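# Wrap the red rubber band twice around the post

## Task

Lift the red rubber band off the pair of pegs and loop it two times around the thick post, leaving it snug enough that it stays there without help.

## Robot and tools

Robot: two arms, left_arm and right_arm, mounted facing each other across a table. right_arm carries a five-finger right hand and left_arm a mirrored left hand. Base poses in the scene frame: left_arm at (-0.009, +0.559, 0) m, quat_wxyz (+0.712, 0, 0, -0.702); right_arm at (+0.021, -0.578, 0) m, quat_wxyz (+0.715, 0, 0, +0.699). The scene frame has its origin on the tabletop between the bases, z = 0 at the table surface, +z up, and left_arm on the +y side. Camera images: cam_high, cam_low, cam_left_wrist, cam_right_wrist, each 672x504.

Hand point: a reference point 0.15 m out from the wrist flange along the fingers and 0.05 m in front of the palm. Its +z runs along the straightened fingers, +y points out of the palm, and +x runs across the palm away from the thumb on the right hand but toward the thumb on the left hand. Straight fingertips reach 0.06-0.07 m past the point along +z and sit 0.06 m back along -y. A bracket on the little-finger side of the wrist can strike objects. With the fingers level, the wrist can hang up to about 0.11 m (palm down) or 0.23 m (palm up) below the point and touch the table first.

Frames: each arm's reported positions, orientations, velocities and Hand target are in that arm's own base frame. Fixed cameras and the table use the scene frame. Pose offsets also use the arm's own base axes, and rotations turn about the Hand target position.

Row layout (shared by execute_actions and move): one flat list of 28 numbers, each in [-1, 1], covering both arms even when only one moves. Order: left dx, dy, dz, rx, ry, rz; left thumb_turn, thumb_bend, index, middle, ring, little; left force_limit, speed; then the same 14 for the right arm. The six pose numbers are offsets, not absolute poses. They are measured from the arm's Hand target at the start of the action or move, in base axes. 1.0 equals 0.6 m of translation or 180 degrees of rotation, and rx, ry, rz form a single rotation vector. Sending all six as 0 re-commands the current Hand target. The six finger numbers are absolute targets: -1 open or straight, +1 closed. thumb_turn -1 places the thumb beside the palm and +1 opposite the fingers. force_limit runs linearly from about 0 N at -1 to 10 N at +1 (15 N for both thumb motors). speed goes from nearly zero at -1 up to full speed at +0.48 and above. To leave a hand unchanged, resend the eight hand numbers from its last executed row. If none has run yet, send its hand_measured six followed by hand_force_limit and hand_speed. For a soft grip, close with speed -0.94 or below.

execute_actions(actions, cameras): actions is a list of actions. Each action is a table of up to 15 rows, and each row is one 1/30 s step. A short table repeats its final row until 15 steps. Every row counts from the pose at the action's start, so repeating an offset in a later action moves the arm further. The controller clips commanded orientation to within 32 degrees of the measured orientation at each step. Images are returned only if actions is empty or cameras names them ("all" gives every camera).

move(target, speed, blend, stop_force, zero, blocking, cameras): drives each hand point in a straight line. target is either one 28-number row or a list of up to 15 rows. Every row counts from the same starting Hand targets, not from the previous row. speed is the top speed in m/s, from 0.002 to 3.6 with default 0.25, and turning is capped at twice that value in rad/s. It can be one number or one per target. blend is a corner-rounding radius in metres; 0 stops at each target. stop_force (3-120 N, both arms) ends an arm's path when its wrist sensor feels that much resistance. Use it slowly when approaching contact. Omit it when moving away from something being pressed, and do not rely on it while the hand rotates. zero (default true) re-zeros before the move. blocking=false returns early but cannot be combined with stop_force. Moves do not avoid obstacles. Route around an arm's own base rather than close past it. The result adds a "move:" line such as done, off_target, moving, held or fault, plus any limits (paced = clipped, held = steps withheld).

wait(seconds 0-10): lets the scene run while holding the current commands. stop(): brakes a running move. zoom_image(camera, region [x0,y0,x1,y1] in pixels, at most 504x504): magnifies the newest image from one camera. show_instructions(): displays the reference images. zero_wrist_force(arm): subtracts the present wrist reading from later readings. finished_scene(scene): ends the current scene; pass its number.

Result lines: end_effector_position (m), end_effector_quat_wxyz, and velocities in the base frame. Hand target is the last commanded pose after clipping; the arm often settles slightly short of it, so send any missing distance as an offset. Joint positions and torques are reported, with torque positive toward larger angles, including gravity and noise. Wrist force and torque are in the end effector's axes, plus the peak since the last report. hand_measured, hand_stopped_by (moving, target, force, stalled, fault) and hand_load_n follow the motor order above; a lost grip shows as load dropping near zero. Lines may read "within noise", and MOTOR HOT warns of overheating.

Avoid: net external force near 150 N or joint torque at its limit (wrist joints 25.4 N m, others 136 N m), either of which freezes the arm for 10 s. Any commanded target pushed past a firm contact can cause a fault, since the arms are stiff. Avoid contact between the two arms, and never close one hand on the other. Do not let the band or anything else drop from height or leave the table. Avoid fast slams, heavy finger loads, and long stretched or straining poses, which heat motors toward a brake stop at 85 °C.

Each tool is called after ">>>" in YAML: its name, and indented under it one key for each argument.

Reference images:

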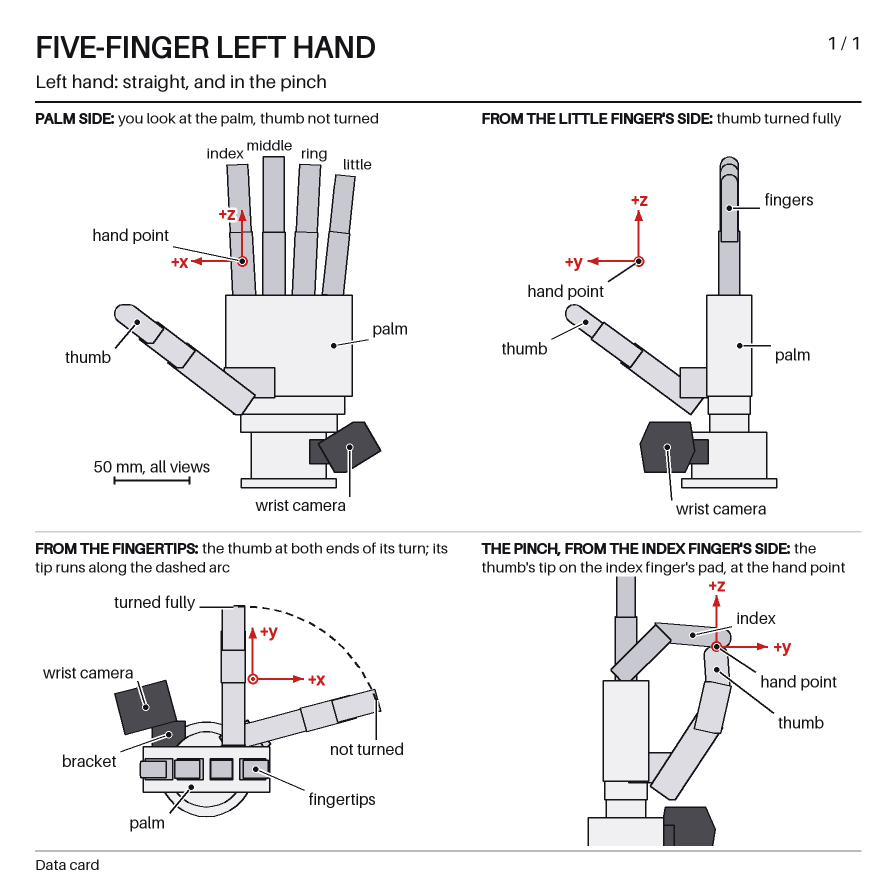

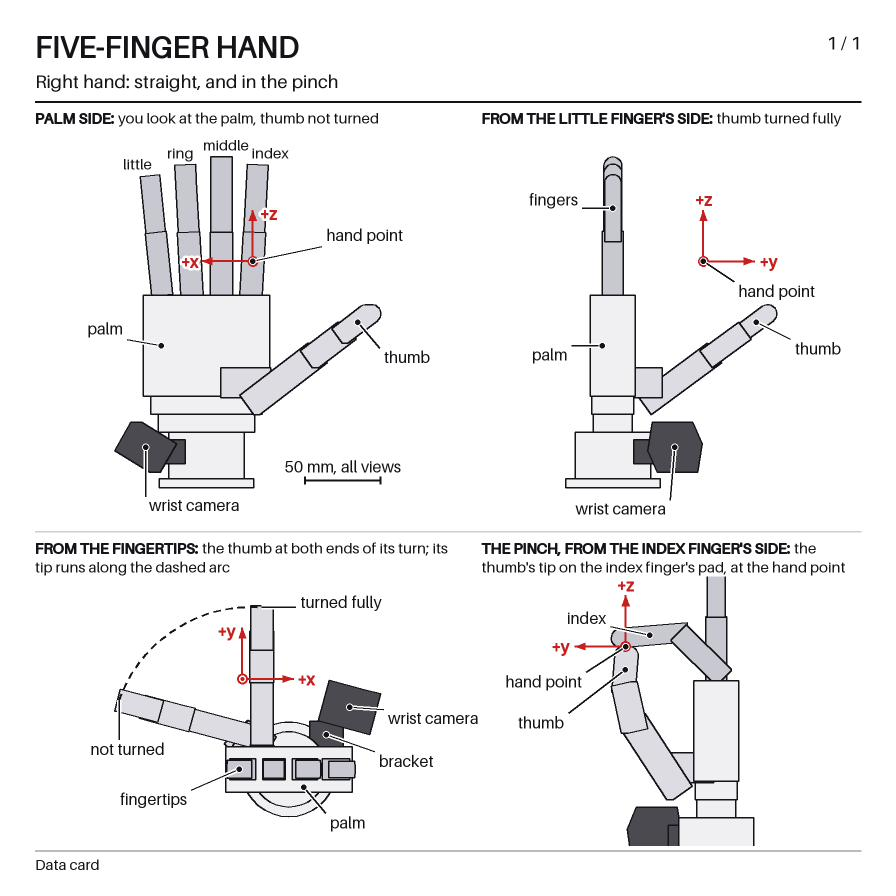

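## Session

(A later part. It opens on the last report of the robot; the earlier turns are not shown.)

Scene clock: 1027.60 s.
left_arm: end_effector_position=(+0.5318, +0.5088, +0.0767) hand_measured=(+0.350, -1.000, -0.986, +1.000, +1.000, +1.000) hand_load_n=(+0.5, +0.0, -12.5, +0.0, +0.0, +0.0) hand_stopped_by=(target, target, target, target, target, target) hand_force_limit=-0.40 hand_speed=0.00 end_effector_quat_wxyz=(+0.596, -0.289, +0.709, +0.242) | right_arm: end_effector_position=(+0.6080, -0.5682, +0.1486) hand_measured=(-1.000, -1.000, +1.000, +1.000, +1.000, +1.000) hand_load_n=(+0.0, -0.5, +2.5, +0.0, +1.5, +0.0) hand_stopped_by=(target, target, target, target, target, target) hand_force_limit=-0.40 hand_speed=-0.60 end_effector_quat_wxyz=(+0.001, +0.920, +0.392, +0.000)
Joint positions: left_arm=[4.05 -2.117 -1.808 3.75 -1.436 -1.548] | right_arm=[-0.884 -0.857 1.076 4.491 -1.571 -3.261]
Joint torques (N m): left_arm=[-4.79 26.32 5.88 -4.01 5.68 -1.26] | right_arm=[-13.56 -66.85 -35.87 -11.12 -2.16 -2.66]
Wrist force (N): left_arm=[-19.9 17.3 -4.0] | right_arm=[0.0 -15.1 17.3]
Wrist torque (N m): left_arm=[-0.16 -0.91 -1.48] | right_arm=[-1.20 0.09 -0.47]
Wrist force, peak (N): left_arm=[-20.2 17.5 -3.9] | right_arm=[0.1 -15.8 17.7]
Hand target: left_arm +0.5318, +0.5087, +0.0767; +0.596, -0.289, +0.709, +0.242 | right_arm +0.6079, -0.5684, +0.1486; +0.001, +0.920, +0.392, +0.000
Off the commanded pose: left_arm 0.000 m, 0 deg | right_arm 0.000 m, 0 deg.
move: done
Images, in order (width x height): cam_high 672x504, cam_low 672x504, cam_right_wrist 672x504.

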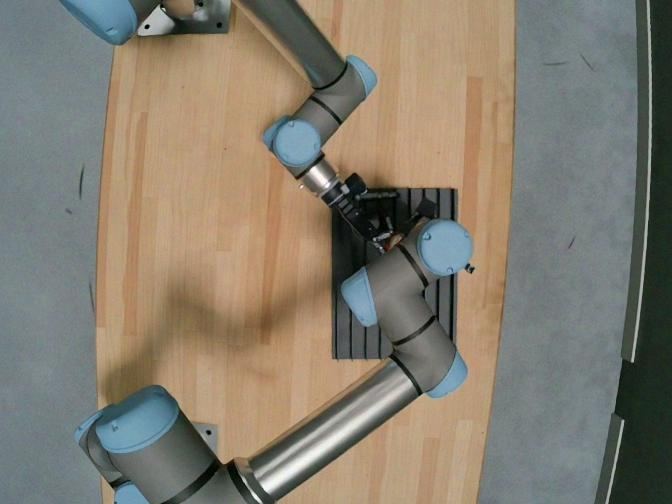

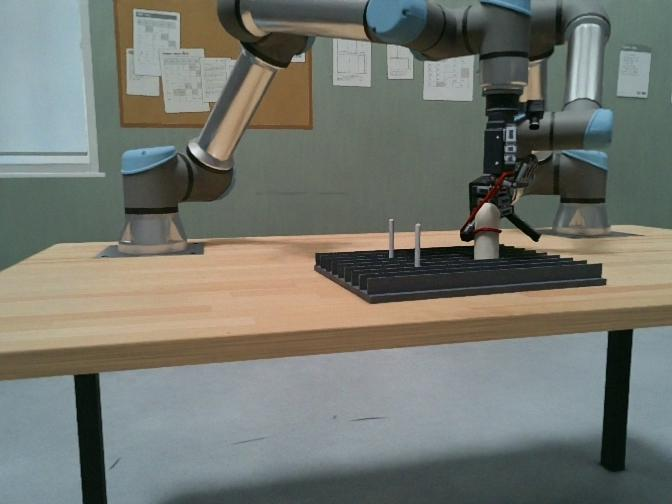

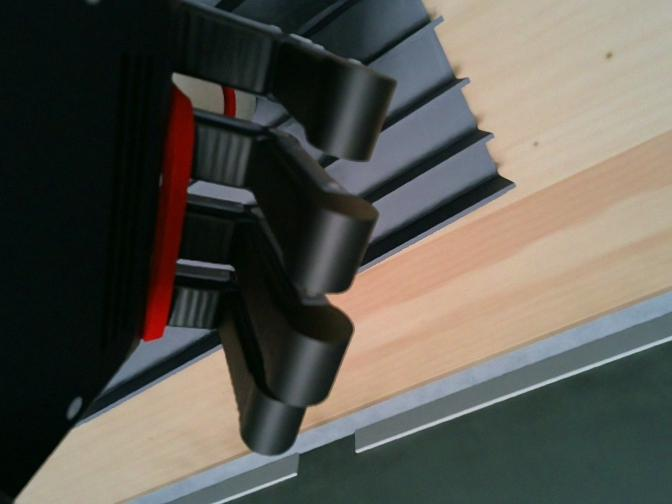

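>>> move:
  target: [0,0,0,0,0,0,0.35,-1,-1,1,1,1,-0.4,0,0.0361,-0.0345,-0.02,0,0,0,-1,-1,1,1,1,1,-0.4,-0.6]
  speed: 0.04
  cameras: ["cam_low","cam_high","cam_right_wrist"]

>>> zoom_image:
  camera: "cam_low"
  region: [440, 130, 580, 270]

>>> zoom_image:
  camera: "cam_high"
  region: [340, 200, 440, 300]

Scene clock: 1030.33 s.
left_arm: end_effector_position=(+0.5318, +0.5088, +0.0767) hand_measured=(+0.350, -1.000, -0.986, +1.000, +1.000, +1.000) hand_load_n=(+0.0, +0.0, -15.0, +0.0, +0.0, +0.0) hand_stopped_by=(target, target, target, target, target, target) hand_force_limit=-0.40 hand_speed=0.00 end_effector_quat_wxyz=(+0.596, -0.289, +0.709, +0.242) | right_arm: end_effector_position=(+0.6296, -0.5889, +0.1365) hand_measured=(-1.000, -1.000, +1.000, +1.000, +1.000, +1.000) hand_load_n=(+0.0, -0.5, +2.0, +0.0, +1.0, +0.0) hand_stopped_by=(target, target, target, target, target, target) hand_force_limit=-0.40 hand_speed=-0.60 end_effector_quat_wxyz=(+0.001, +0.920, +0.392, +0.000)
Joint positions: left_arm=[4.05 -2.117 -1.808 3.75 -1.436 -1.548] | right_arm=[-0.879 -0.767 0.95 4.528 -1.571 -3.257]
Joint torques (N m): left_arm=[-5.87 25.36 3.99 -3.86 5.85 -1.26] | right_arm=[1.58 -71.83 -28.72 -12.63 -1.09 1.44]
Wrist force (N): left_arm=[-18.6 20.2 -3.7] | right_arm=[0.1 -22.9 14.9]
Wrist torque (N m): left_arm=[-0.26 -0.84 -1.42] | right_arm=[-1.37 0.17 -0.69]
Wrist force, peak (N): left_arm=[-18.7 20.4 -3.7] | right_arm=[0.1 -22.9 14.9]
Hand target: left_arm +0.5318, +0.5087, +0.0767; +0.596, -0.289, +0.709, +0.242 | right_arm +0.6296, -0.5891, +0.1366; +0.001, +0.920, +0.392, +0.000
Off the commanded pose: left_arm 0.000 m, 0 deg | right_arm 0.000 m, 0 deg.
move: done
Images, in order (width x height): cam_high 672x504, cam_low 672x504, cam_right_wrist 672x504.

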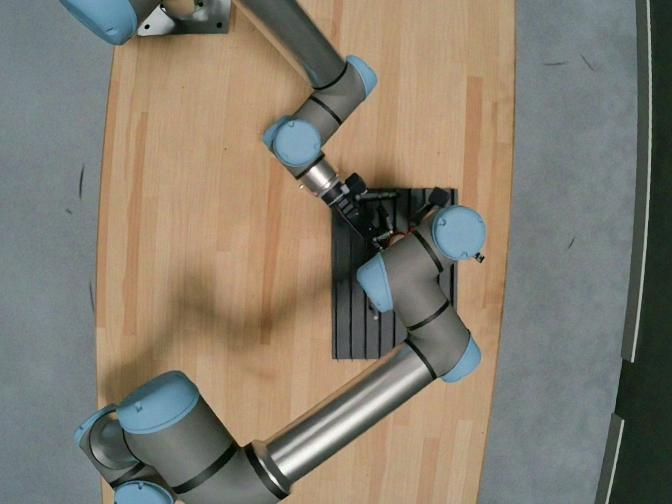

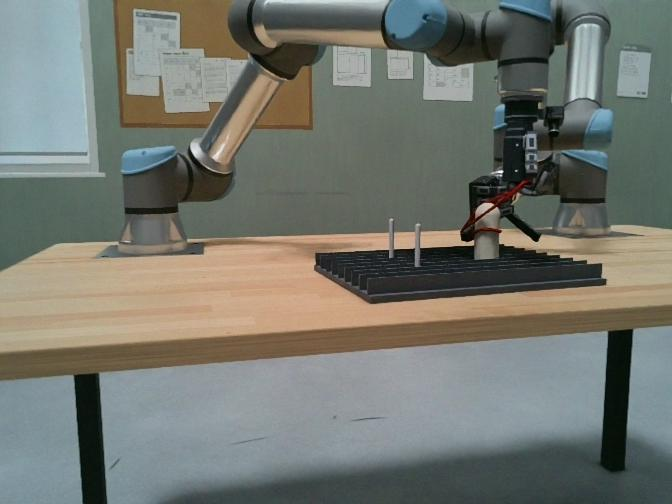

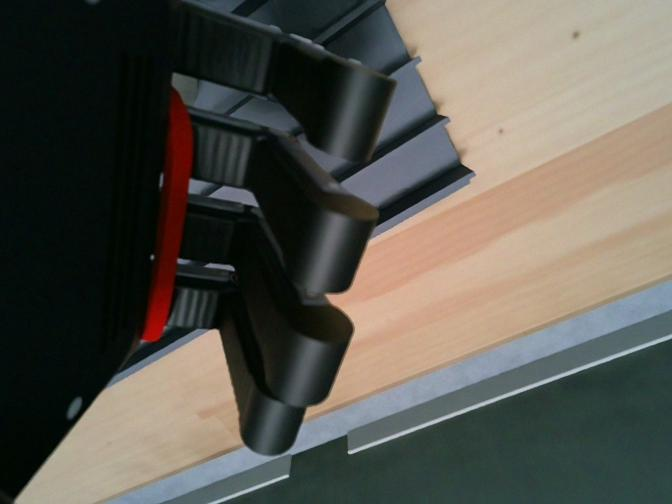

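Scaled by 3.600 from the camera's 672x504 image, which has a finer 960x720 frame.

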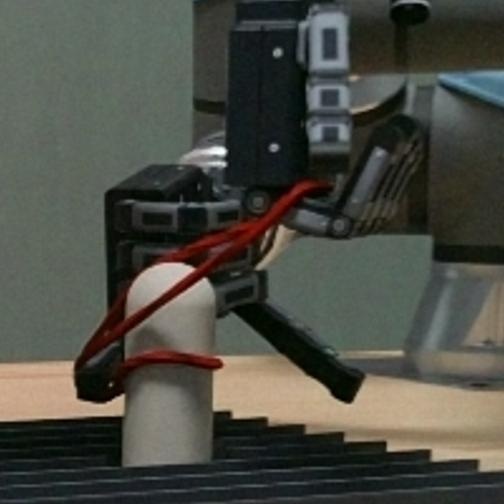

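Scaled by 5.040 from the camera's 672x504 image, which has a finer 960x720 frame.

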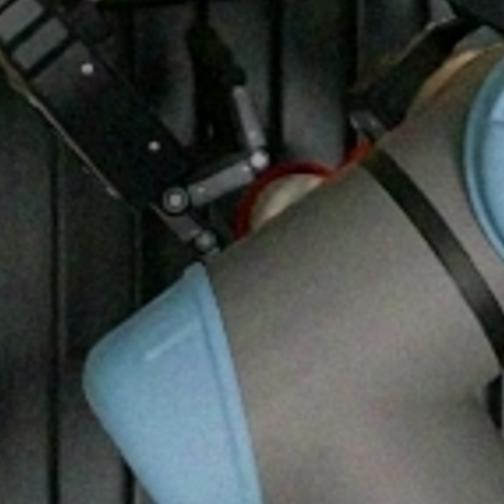

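>>> move:
  target: [0,0,0,0,0,0,0.35,-1,-1,1,1,1,-0.4,0,0,0,-0.065,0,0,0,-1,-1,1,1,1,1,-0.4,-0.6]
  speed: 0.04
  cameras: ["cam_low","cam_high","cam_right_wrist"]

>>> zoom_image:
  camera: "cam_low"
  region: [440, 130, 580, 270]

>>> zoom_image:
  camera: "cam_high"
  region: [340, 200, 440, 300]

Scene clock: 1032.07 s.
left_arm: end_effector_position=(+0.5318, +0.5088, +0.0767) hand_measured=(+0.350, -1.000, -0.986, +1.000, +1.000, +1.000) hand_load_n=(+0.0, +0.0, -14.5, +0.0, +0.0, +0.0) hand_stopped_by=(target, target, target, target, target, target) hand_force_limit=-0.40 hand_speed=0.00 end_effector_quat_wxyz=(+0.596, -0.289, +0.709, +0.242) | right_arm: end_effector_position=(+0.6296, -0.5891, +0.0975) hand_measured=(-1.000, -1.000, +1.000, +1.000, +1.000, +1.000) hand_load_n=(+0.0, +0.0, +1.5, +0.0, +0.5, +0.0) hand_stopped_by=(target, target, target, target, target, target) hand_force_limit=-0.40 hand_speed=-0.60 end_effector_quat_wxyz=(+0.001, +0.920, +0.392, +0.000) end_effector_velocity=(+0.000, +0.001, +0.002) end_effector_angular_velocity=(+0.002, +0.002, +0.001)
Joint positions: left_arm=[4.05 -2.117 -1.808 3.75 -1.436 -1.548] | right_arm=[-0.88 -0.743 1.008 4.445 -1.571 -3.257]
Joint velocities: left_arm=[within noise] | right_arm=[0.001 -0.002 -0.004 0.008 0 0]
Joint torques (N m): left_arm=[-11.16 24.46 4.05 -4.13 5.65 -1.29] | right_arm=[-11.66 -66.31 -36.58 -4.71 -2.17 -2.51]
Wrist force (N): left_arm=[-13.6 20.0 -3.9] | right_arm=[1.4 -20.4 4.8]
Wrist torque (N m): left_arm=[-0.23 -0.67 -1.10] | right_arm=[-0.80 0.36 -0.51]
Wrist force, peak (N): left_arm=[-18.7 20.4 -3.8] | right_arm=[0.4 -23.0 14.9]
Hand target: left_arm +0.5318, +0.5087, +0.0767; +0.596, -0.289, +0.709, +0.242 | right_arm +0.6296, -0.5891, +0.0976; +0.001, +0.920, +0.392, +0.000
Off the commanded pose: left_arm 0.000 m, 0 deg | right_arm 0.000 m, 0 deg.
move: done
Images, in order (width x height): cam_high 672x504, cam_low 672x504, cam_right_wrist 672x504.

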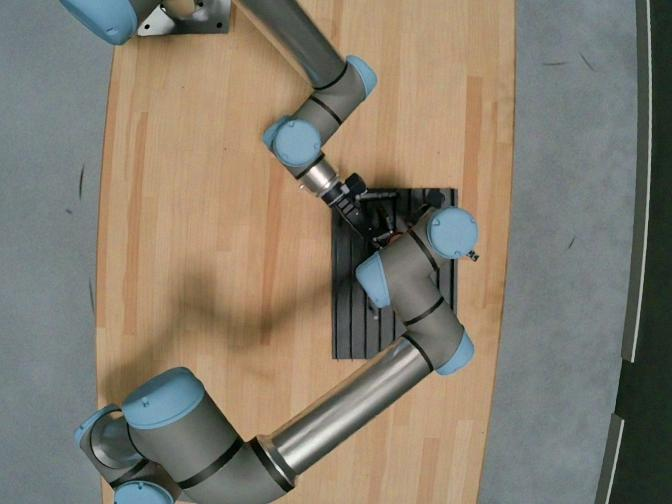

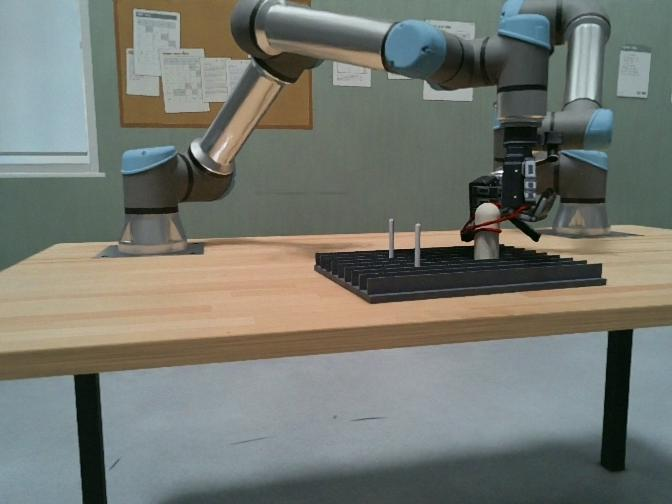

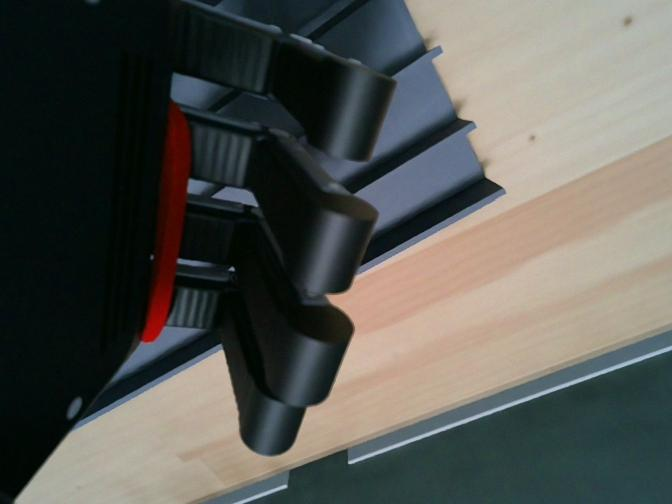

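Scaled by 3.600 from the camera's 672x504 image, which has a finer 960x720 frame.

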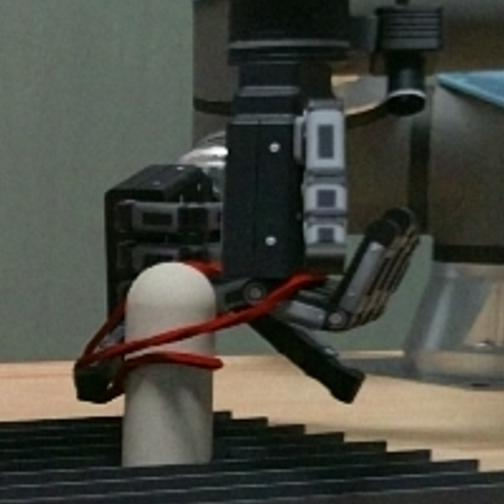

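Scaled by 5.040 from the camera's 672x504 image, which has a finer 960x720 frame.

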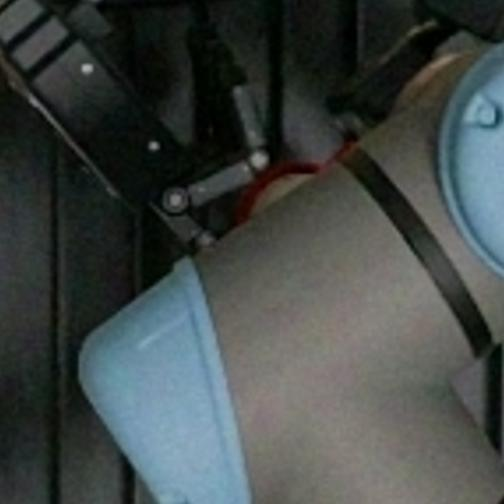

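>>> move:
  target: [0,0,0,0,0,0,0.35,-1,-1,1,1,1,-0.4,0,0,0,-0.055,0,0,0,-1,-1,1,1,1,1,-0.4,-0.6]
  speed: 0.03
  cameras: ["cam_low","cam_high","cam_right_wrist"]

>>> zoom_image:
  camera: "cam_low"
  region: [440, 130, 580, 270]

>>> zoom_image:
  camera: "cam_high"
  region: [340, 200, 440, 300]

Scene clock: 1034.40 s.
left_arm: end_effector_position=(+0.5318, +0.5087, +0.0767) hand_measured=(+0.350, -1.000, -0.986, +1.000, +1.000, +1.000) hand_load_n=(+0.0, +0.0, -14.5, +0.0, +0.0, +0.0) hand_stopped_by=(target, target, target, target, target, target) hand_force_limit=-0.40 hand_speed=0.00 end_effector_quat_wxyz=(+0.596, -0.289, +0.709, +0.242) | right_arm: end_effector_position=(+0.6296, -0.5891, +0.0644) hand_measured=(-1.000, -1.000, +1.000, +1.000, +1.000, +1.000) hand_load_n=(+0.0, +0.0, +1.5, +0.0, +0.5, +0.0) hand_stopped_by=(target, target, target, target, target, target) hand_force_limit=-0.40 hand_speed=-0.60 end_effector_quat_wxyz=(+0.001, +0.920, +0.392, +0.000) end_effector_velocity=(+0.000, +0.001, +0.001) end_effector_angular_velocity=(+0.001, +0.001, +0.001)
Joint positions: left_arm=[4.05 -2.117 -1.808 3.75 -1.436 -1.548] | right_arm=[-0.88 -0.716 1.047 4.379 -1.571 -3.257]
Joint velocities: left_arm=[within noise] | right_arm=[0.001 -0.002 -0.002 0.005 0 0]
Joint torques (N m): left_arm=[-16.06 34.65 1.02 -2.18 5.76 -1.34] | right_arm=[-11.6 -62.92 -33.62 -3.54 -2.1 -2.04]
Wrist force (N): left_arm=[-4.9 20.8 -3.3] | right_arm=[2.4 -17.7 0.3]
Wrist torque (N m): left_arm=[-0.28 -0.51 -0.56] | right_arm=[-0.43 0.38 -0.34]
Wrist force, peak (N): left_arm=[-13.7 20.2 -3.6] | right_arm=[1.2 -20.6 4.9]
Hand target: left_arm +0.5318, +0.5087, +0.0767; +0.596, -0.289, +0.709, +0.242 | right_arm +0.6296, -0.5891, +0.0646; +0.001, +0.920, +0.392, +0.000
Off the commanded pose: left_arm 0.000 m, 0 deg | right_arm 0.000 m, 0 deg.
move: done
Images, in order (width x height): cam_high 672x504, cam_low 672x504, cam_right_wrist 672x504.

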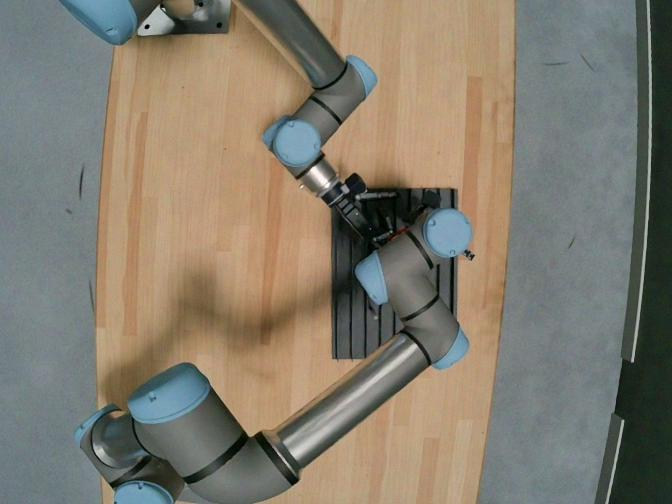

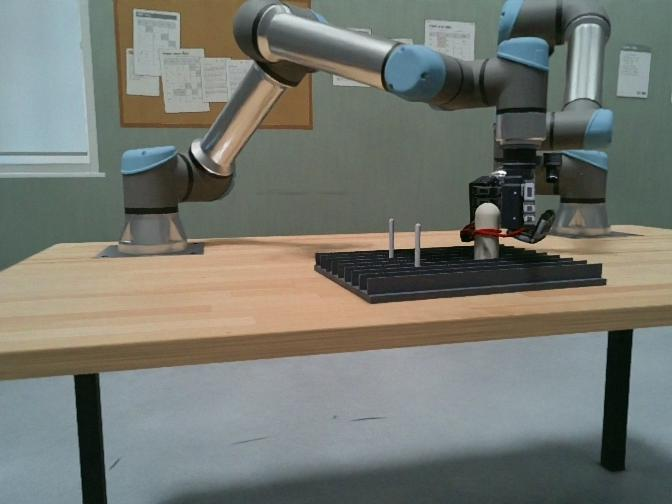

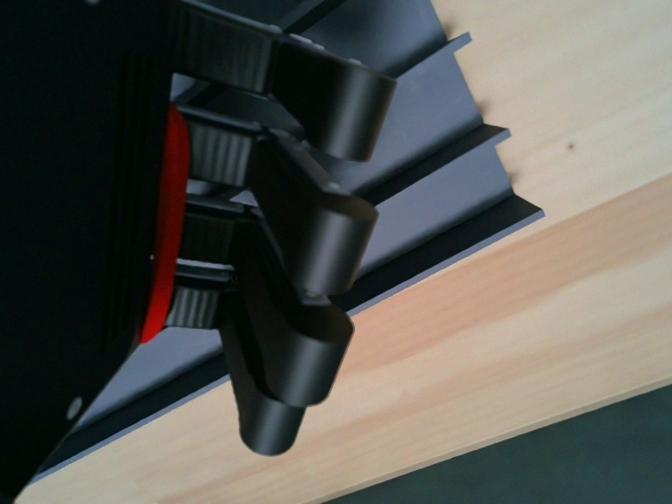

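Scaled by 3.600 from the camera's 672x504 image, which has a finer 960x720 frame.

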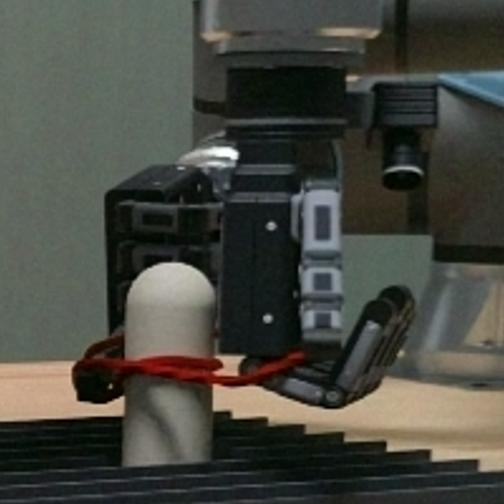

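Scaled by 5.040 from the camera's 672x504 image, which has a finer 960x720 frame.

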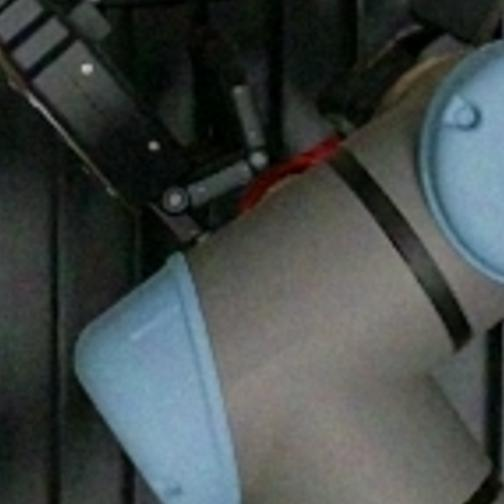

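>>> move:
  target: [-0.1077,-0.1047,0,0,0,0,0.35,-1,-1,1,1,1,-0.4,0,0,0,0,0,0,0,-1,-1,1,1,1,1,-0.4,-0.6]
  speed: 0.05
  cameras: ["cam_low","cam_high","cam_right_wrist"]

>>> zoom_image:
  camera: "cam_low"
  region: [440, 130, 580, 270]

>>> zoom_image:
  camera: "cam_high"
  region: [340, 200, 440, 300]

Scene clock: 1037.27 s.
left_arm: end_effector_position=(+0.4672, +0.4460, +0.0767) hand_measured=(+0.350, -1.000, -0.988, +1.000, +1.000, +1.000) hand_load_n=(+0.0, +0.0, +0.0, +0.0, +0.0, +0.0) hand_stopped_by=(target, target, target, target, target, target) hand_force_limit=-0.40 hand_speed=0.00 end_effector_quat_wxyz=(+0.596, -0.289, +0.709, +0.242) | right_arm: end_effector_position=(+0.6296, -0.5891, +0.0646) hand_measured=(-1.000, -1.000, +1.000, +1.000, +1.000, +1.000) hand_load_n=(+0.0, +0.0, +0.5, +0.0, +0.5, +0.0) hand_stopped_by=(target, target, target, target, target, target) hand_force_limit=-0.40 hand_speed=-0.60 end_effector_quat_wxyz=(+0.001, +0.920, +0.392, +0.000)
Joint positions: left_arm=[4.082 -1.96 -2.081 3.865 -1.405 -1.542] | right_arm=[-0.88 -0.716 1.046 4.38 -1.571 -3.257]
Joint torques (N m): left_arm=[-5.14 25.41 27.84 -1.09 -1.98 1.51] | right_arm=[-11.25 -61.92 -23.95 -5.79 -1.59 -1.95]
Wrist force (N): left_arm=[2.5 1.9 -3.9] | right_arm=[0.5 -11.0 2.8]
Wrist torque (N m): left_arm=[0.46 -0.48 -0.10] | right_arm=[-0.46 0.34 -0.36]
Wrist force, peak (N): left_arm=[-6.2 21.5 3.4] | right_arm=[2.8 -18.3 1.4]
Hand target: left_arm +0.4672, +0.4459, +0.0767; +0.596, -0.289, +0.709, +0.242 | right_arm +0.6296, -0.5891, +0.0646; +0.001, +0.920, +0.392, +0.000
Off the commanded pose: left_arm 0.000 m, 0 deg | right_arm 0.000 m, 0 deg.
move: done
Images, in order (width x height): cam_high 672x504, cam_low 672x504, cam_right_wrist 672x504.

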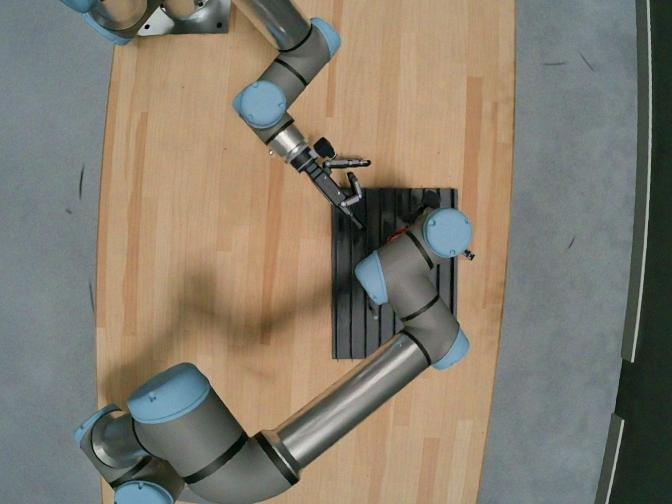

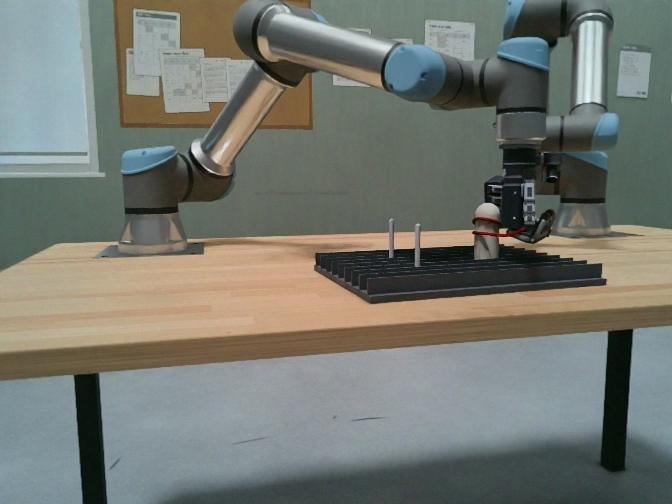

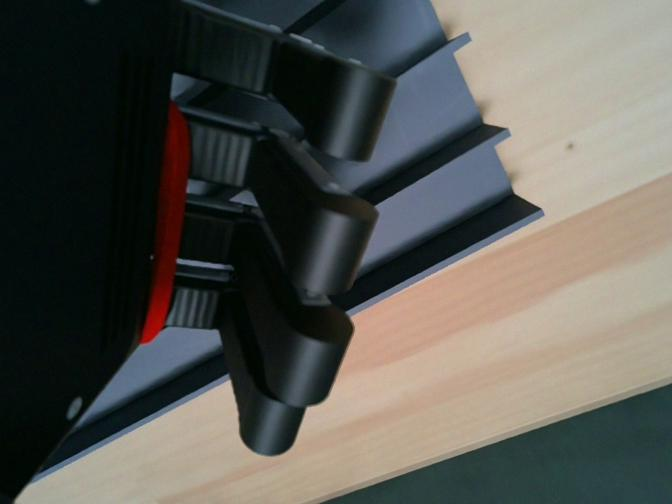

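Scaled by 3.600 from the camera's 672x504 image, which has a finer 960x720 frame.

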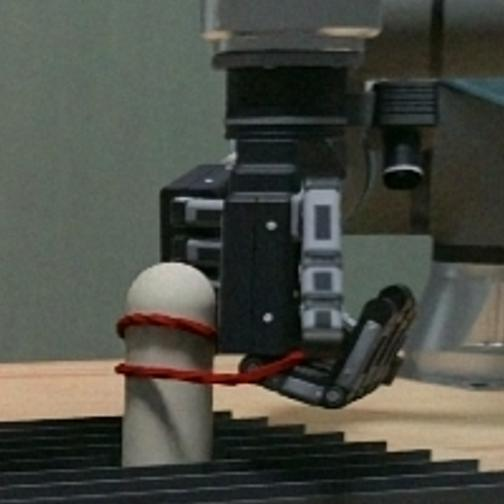

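Scaled by 5.040 from the camera's 672x504 image, which has a finer 960x720 frame.

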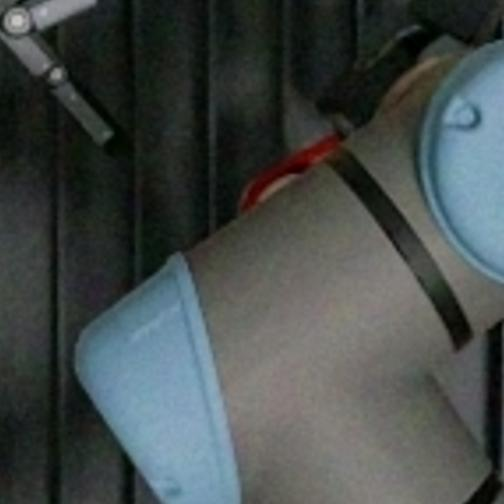

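>>> move:
  target:
    - [0,0,0.0855,0,0,0,0.35,-1,-1,1,1,1,-0.4,0,0.0048,-0.0046,0,0,0,0,-1,-1,1,1,1,1,-0.4,-0.6]
    - [0.0957,0.0977,0.0855,0,0,0,0.35,-1,-1,1,1,1,-0.4,0,0.0048,-0.0046,0,0,0,0,-1,-1,1,1,1,1,-0.4,-0.6]
  speed: 0.05
  stop_force: 8
  cameras: ["cam_low","cam_high"]

>>> zoom_image:
  camera: "cam_low"
  region: [440, 130, 580, 270]

>>> zoom_image:
  camera: "cam_high"
  region: [340, 200, 440, 300]

Scene clock: 1042.30 s.
left_arm: end_effector_position=(+0.5246, +0.5045, +0.1280) hand_measured=(+0.350, -1.000, -0.988, +1.000, +1.000, +1.000) hand_load_n=(+0.0, +0.0, +0.0, +0.0, +0.0, +0.0) hand_stopped_by=(target, target, target, target, target, target) hand_force_limit=-0.40 hand_speed=0.00 end_effector_quat_wxyz=(+0.596, -0.289, +0.709, +0.242) | right_arm: end_effector_position=(+0.6325, -0.5918, +0.0646) hand_measured=(-1.000, -1.000, +1.000, +1.000, +1.000, +1.000) hand_load_n=(+0.0, -0.5, +0.5, -0.5, +0.5, +0.0) hand_stopped_by=(target, target, target, target, target, target) hand_force_limit=-0.40 hand_speed=-0.60 end_effector_quat_wxyz=(+0.001, +0.920, +0.392, +0.000)
Joint positions: left_arm=[4.057 -2.019 -1.799 3.642 -1.43 -1.547] | right_arm=[-0.879 -0.706 1.027 4.389 -1.571 -3.256]
Joint torques (N m): left_arm=[8.07 41.07 5 3.63 1.9 -0.22] | right_arm=[2.98 -64.91 -19.48 -8.78 -1.19 1.32]
Wrist force (N): left_arm=[2.1 1.8 -4.2] | right_arm=[1.0 -12.5 2.7]
Wrist torque (N m): left_arm=[0.45 -0.46 -0.01] | right_arm=[-0.51 0.28 -0.37]
Wrist force, peak (N): left_arm=[2.7 1.7 -4.4] | right_arm=[0.8 -12.5 2.9]
Hand target: left_arm +0.5246, +0.5045, +0.1280; +0.596, -0.289, +0.709, +0.242 | right_arm +0.6325, -0.5918, +0.0646; +0.001, +0.920, +0.392, +0.000
Off the commanded pose: left_arm 0.000 m, 0 deg | right_arm 0.000 m, 0 deg.
move: done
Images, in order (width x height): cam_high 672x504, cam_low 672x504.

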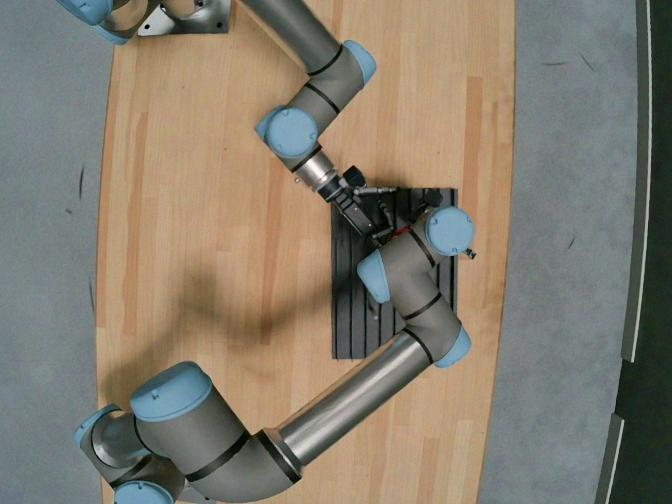

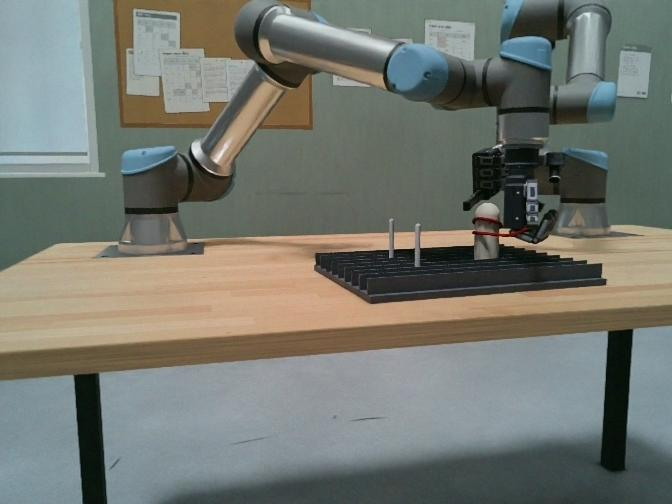

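Scaled by 3.600 from the camera's 672x504 image, which has a finer 960x720 frame.

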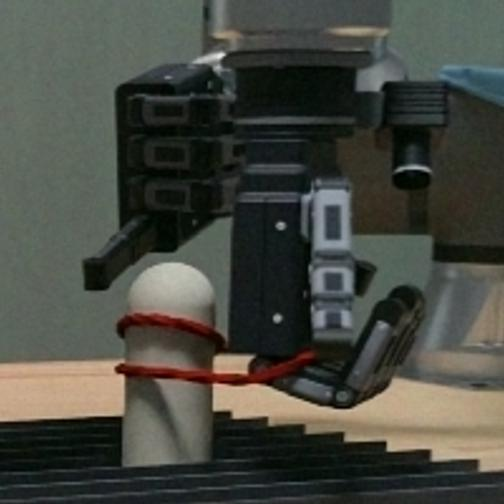

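Scaled by 5.040 from the camera's 672x504 image, which has a finer 960x720 frame.

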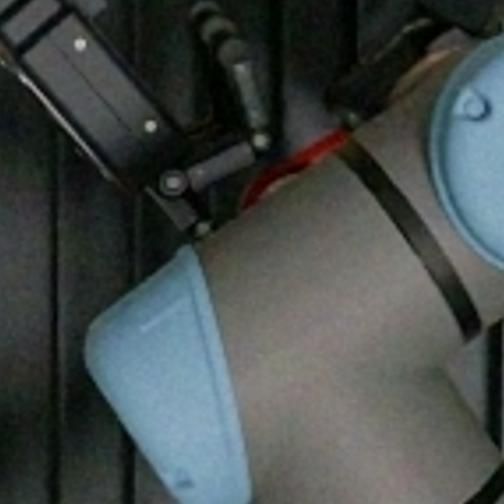

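>>> move:
  target:
    - [-0.0047,0.0047,0,0,0,0,0.35,-1,-1,1,1,1,-0.4,0,0,0,0,0,0,0,-1,-1,1,1,1,1,-0.4,-0.6]
    - [-0.0047,0.0047,-0.065,0,0,0,0.35,-1,-1,1,1,1,-0.4,0,0,0,0,0,0,0,-1,-1,1,1,1,1,-0.4,-0.6]
  speed: 0.02
  stop_force: 10
  cameras: ["cam_low","cam_high"]

>>> zoom_image:
  camera: "cam_low"
  region: [440, 130, 580, 270]

Scene clock: 1046.43 s.
left_arm: end_effector_position=(+0.5218, +0.5074, +0.0890) hand_measured=(+0.350, -1.000, -0.988, +1.000, +1.000, +1.000) hand_load_n=(+0.0, +0.0, +5.0, +0.0, +0.0, +0.0) hand_stopped_by=(target, target, target, target, target, target) hand_force_limit=-0.40 hand_speed=0.00 end_effector_quat_wxyz=(+0.596, -0.289, +0.709, +0.242) | right_arm: end_effector_position=(+0.6325, -0.5918, +0.0646) hand_measured=(-1.000, -1.000, +1.000, +1.000, +1.000, +1.000) hand_load_n=(+0.0, +0.0, +1.0, +0.5, +0.5, +0.0) hand_stopped_by=(target, target, target, target, target, target) hand_force_limit=-0.40 hand_speed=-0.60 end_effector_quat_wxyz=(+0.001, +0.920, +0.392, +0.000)
Joint positions: left_arm=[4.065 -2.081 -1.829 3.734 -1.422 -1.545] | right_arm=[-0.879 -0.706 1.027 4.389 -1.571 -3.256]
Joint torques (N m): left_arm=[8.87 44.13 27.18 -2.1 -1.84 -1.33] | right_arm=[-3.43 -64.91 -20.49 -8.74 -1.05 -0.41]
Wrist force (N): left_arm=[-1.1 -3.3 -3.6] | right_arm=[0.7 -12.1 3.2]
Wrist torque (N m): left_arm=[0.59 -0.54 -0.34] | right_arm=[-0.48 0.32 -0.38]
Wrist force, peak (N): left_arm=[-1.3 -3.7 -3.6] | right_arm=[0.6 -12.7 3.0]
Hand target: left_arm +0.5218, +0.5074, +0.0890; +0.596, -0.289, +0.709, +0.242 | right_arm +0.6325, -0.5918, +0.0646; +0.001, +0.920, +0.392, +0.000
Off the commanded pose: left_arm 0.000 m, 0 deg | right_arm 0.000 m, 0 deg.
move: done
Images, in order (width x height): cam_high 672x504, cam_low 672x504.

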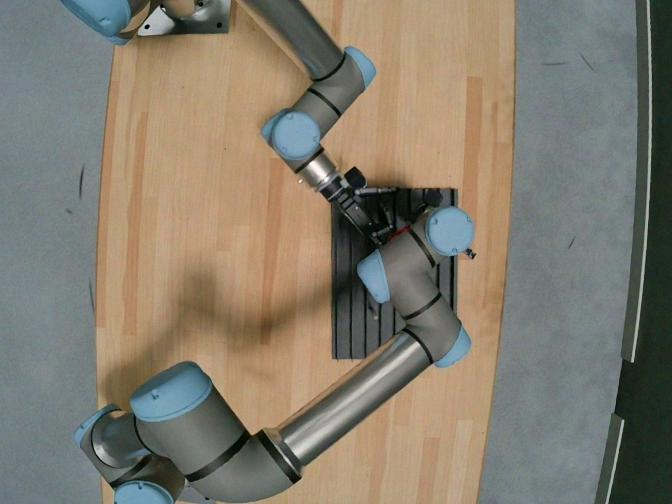

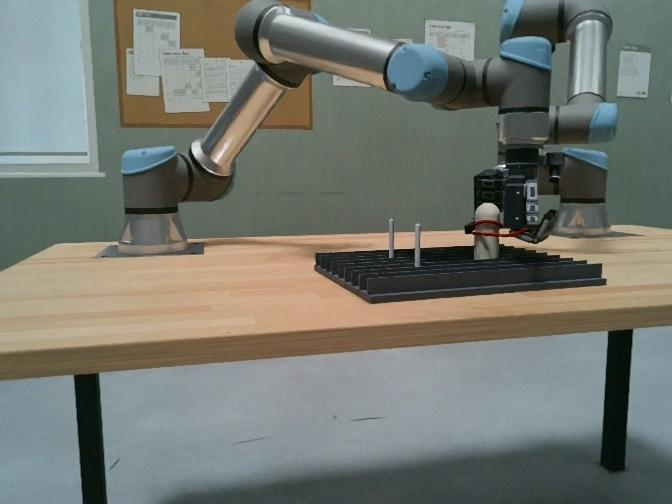

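Scaled by 3.600 from the camera's 672x504 image, which has a finer 960x720 frame.

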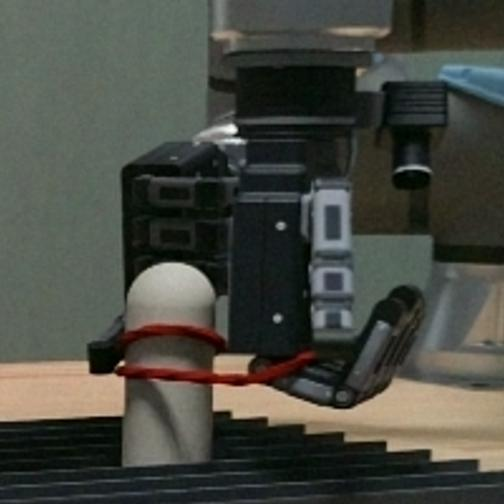

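>>> move:
  target:
    - [0.0047,-0.0047,0.0,0,0,0,0.35,-1,-1,1,1,1,-0.4,0,0,0,0,0,0,0,-1,-1,1,1,1,1,-0.4,-0.6]
    - [0.0047,-0.0047,0.06,0,0,0,0.35,-1,-1,1,1,1,-0.4,0,0,0,0,0,0,0,-1,-1,1,1,1,1,-0.4,-0.6]
    - [-0.0035,0.0035,0.06,0,0,0,0.35,-1,-1,1,1,1,-0.4,0,0,0,0,0,0,0,-1,-1,1,1,1,1,-0.4,-0.6]
  speed: 0.03

>>> move:
  target: [0,0,-0.085,0,0,0,0.35,-1,-1,1,1,1,-0.4,0,0,0,0,0,0,0,-1,-1,1,1,1,1,-0.4,-0.6]
  speed: 0.02
  stop_force: 10
  cameras: ["cam_low","cam_high"]

>>> zoom_image:
  camera: "cam_low"
  region: [440, 130, 580, 270]

Scene clock: 1049.87 s.
left_arm: end_effector_position=(+0.5196, +0.5095, +0.1250) hand_measured=(+0.350, -1.000, -0.988, +1.000, +1.000, +1.000) hand_load_n=(+0.0, +0.0, +0.0, +0.0, +0.0, +0.0) hand_stopped_by=(target, target, target, target, target, target) hand_force_limit=-0.40 hand_speed=0.00 end_effector_quat_wxyz=(+0.596, -0.289, +0.709, +0.242) end_effector_velocity=(+0.001, -0.002, +0.000) end_effector_angular_velocity=(+0.001, +0.001, +0.001) | right_arm: end_effector_position=(+0.6325, -0.5918, +0.0646) hand_measured=(-1.000, -1.000, +1.000, +1.000, +1.000, +1.000) hand_load_n=(+0.0, +0.0, +1.0, +0.0, +0.5, +0.0) hand_stopped_by=(target, target, target, target, target, target) hand_force_limit=-0.40 hand_speed=-0.60 end_effector_quat_wxyz=(+0.001, +0.920, +0.392, +0.000)
Joint positions: left_arm=[4.071 -2.022 -1.805 3.65 -1.415 -1.544] | right_arm=[-0.879 -0.706 1.027 4.389 -1.571 -3.256]
Joint velocities: left_arm=[-0.004 0.001 -0.001 0 -0.006 0] | right_arm=[within noise]
Joint torques (N m): left_arm=[-6.16 39.8 10.46 3.65 -1.98 0.48] | right_arm=[-9.3 -64.5 -19.47 -8.69 -1.04 -1.95]
Wrist force (N): left_arm=[2.2 1.8 -4.3] | right_arm=[0.7 -12.1 2.9]
Wrist torque (N m): left_arm=[0.45 -0.48 -0.14] | right_arm=[-0.46 0.32 -0.38]
Wrist force, peak (N): left_arm=[2.5 2.1 -4.3] | right_arm=[0.8 -12.7 2.7]
Hand target: left_arm +0.5197, +0.5095, +0.1250; +0.596, -0.289, +0.709, +0.242 | right_arm +0.6325, -0.5918, +0.0646; +0.001, +0.920, +0.392, +0.000
Off the commanded pose: left_arm 0.000 m, 0 deg | right_arm 0.000 m, 0 deg.
move: done

Scene clock: 1052.57 s.
left_arm: end_effector_position=(+0.5198, +0.5094, +0.0926) hand_measured=(+0.350, -1.000, -0.990, +1.000, +1.000, +1.000) hand_load_n=(+0.5, +0.0, +10.5, +0.0, +0.0, +0.0) hand_stopped_by=(target, target, target, target, target, target) hand_force_limit=-0.40 hand_speed=0.00 end_effector_quat_wxyz=(+0.596, -0.288, +0.709, +0.242) | right_arm: end_effector_position=(+0.6325, -0.5918, +0.0646) hand_measured=(-1.000, -1.000, +1.000, +1.000, +1.000, +1.000) hand_load_n=(+0.0, -0.5, +0.5, +0.0, +0.5, +0.0) hand_stopped_by=(target, target, target, target, target, target) hand_force_limit=-0.40 hand_speed=-0.60 end_effector_quat_wxyz=(+0.001, +0.920, +0.392, +0.000)
Joint positions: left_arm=[4.071 -2.074 -1.828 3.726 -1.415 -1.544] | right_arm=[-0.879 -0.706 1.027 4.389 -1.571 -3.256]
Joint torques (N m): left_arm=[16.39 29.8 22.79 0.87 -7.94 -0.76] | right_arm=[-9.52 -64.68 -20.25 -8.64 -0.86 -2.48]
Wrist force (N): left_arm=[-7.2 -28.7 4.2] | right_arm=[0.9 -12.2 2.8]
Wrist torque (N m): left_arm=[1.14 -0.81 -0.77] | right_arm=[-0.47 0.30 -0.37]
Wrist force, peak (N): left_arm=[-10.1 -30.2 3.7] | right_arm=[0.8 -12.6 3.0]
Hand target: left_arm +0.5198, +0.5094, +0.0926; +0.596, -0.288, +0.709, +0.242 (not the last commanded pose) | right_arm +0.6325, -0.5918, +0.0646; +0.001, +0.920, +0.392, +0.000
Off the commanded pose: left_arm 0.019 m, 0 deg | right_arm 0.000 m, 0 deg.
move: contact (left_arm)
Images, in order (width x height): cam_high 672x504, cam_low 672x504.

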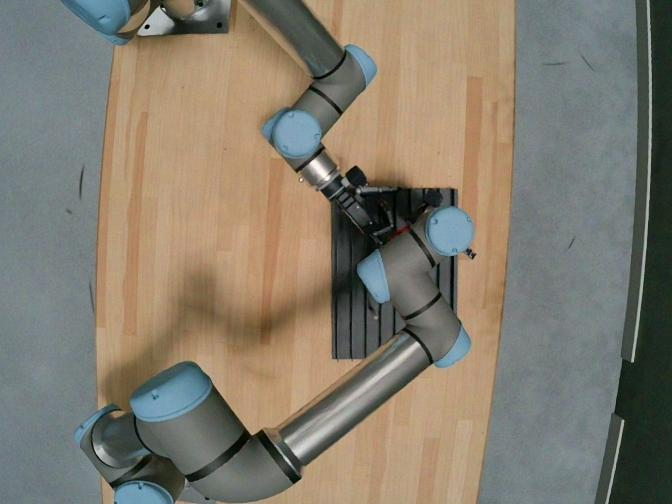

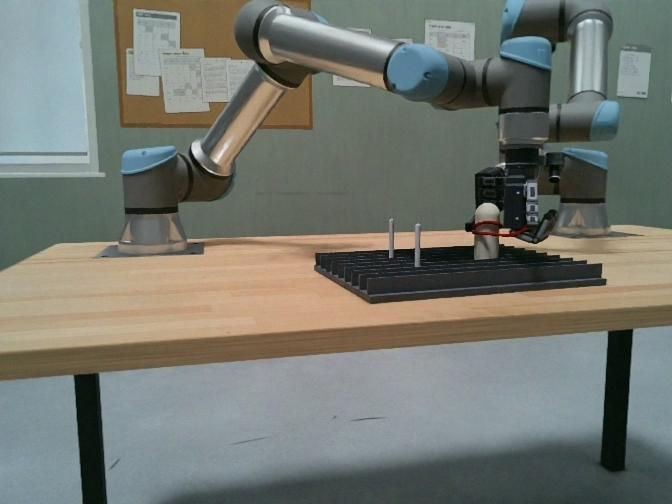

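Scaled by 3.600 from the camera's 672x504 image, which has a finer 960x720 frame.

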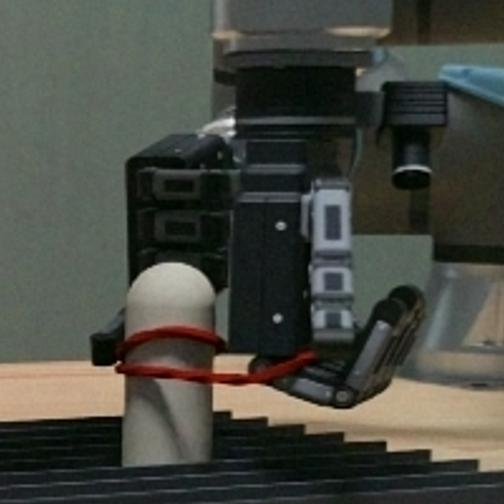

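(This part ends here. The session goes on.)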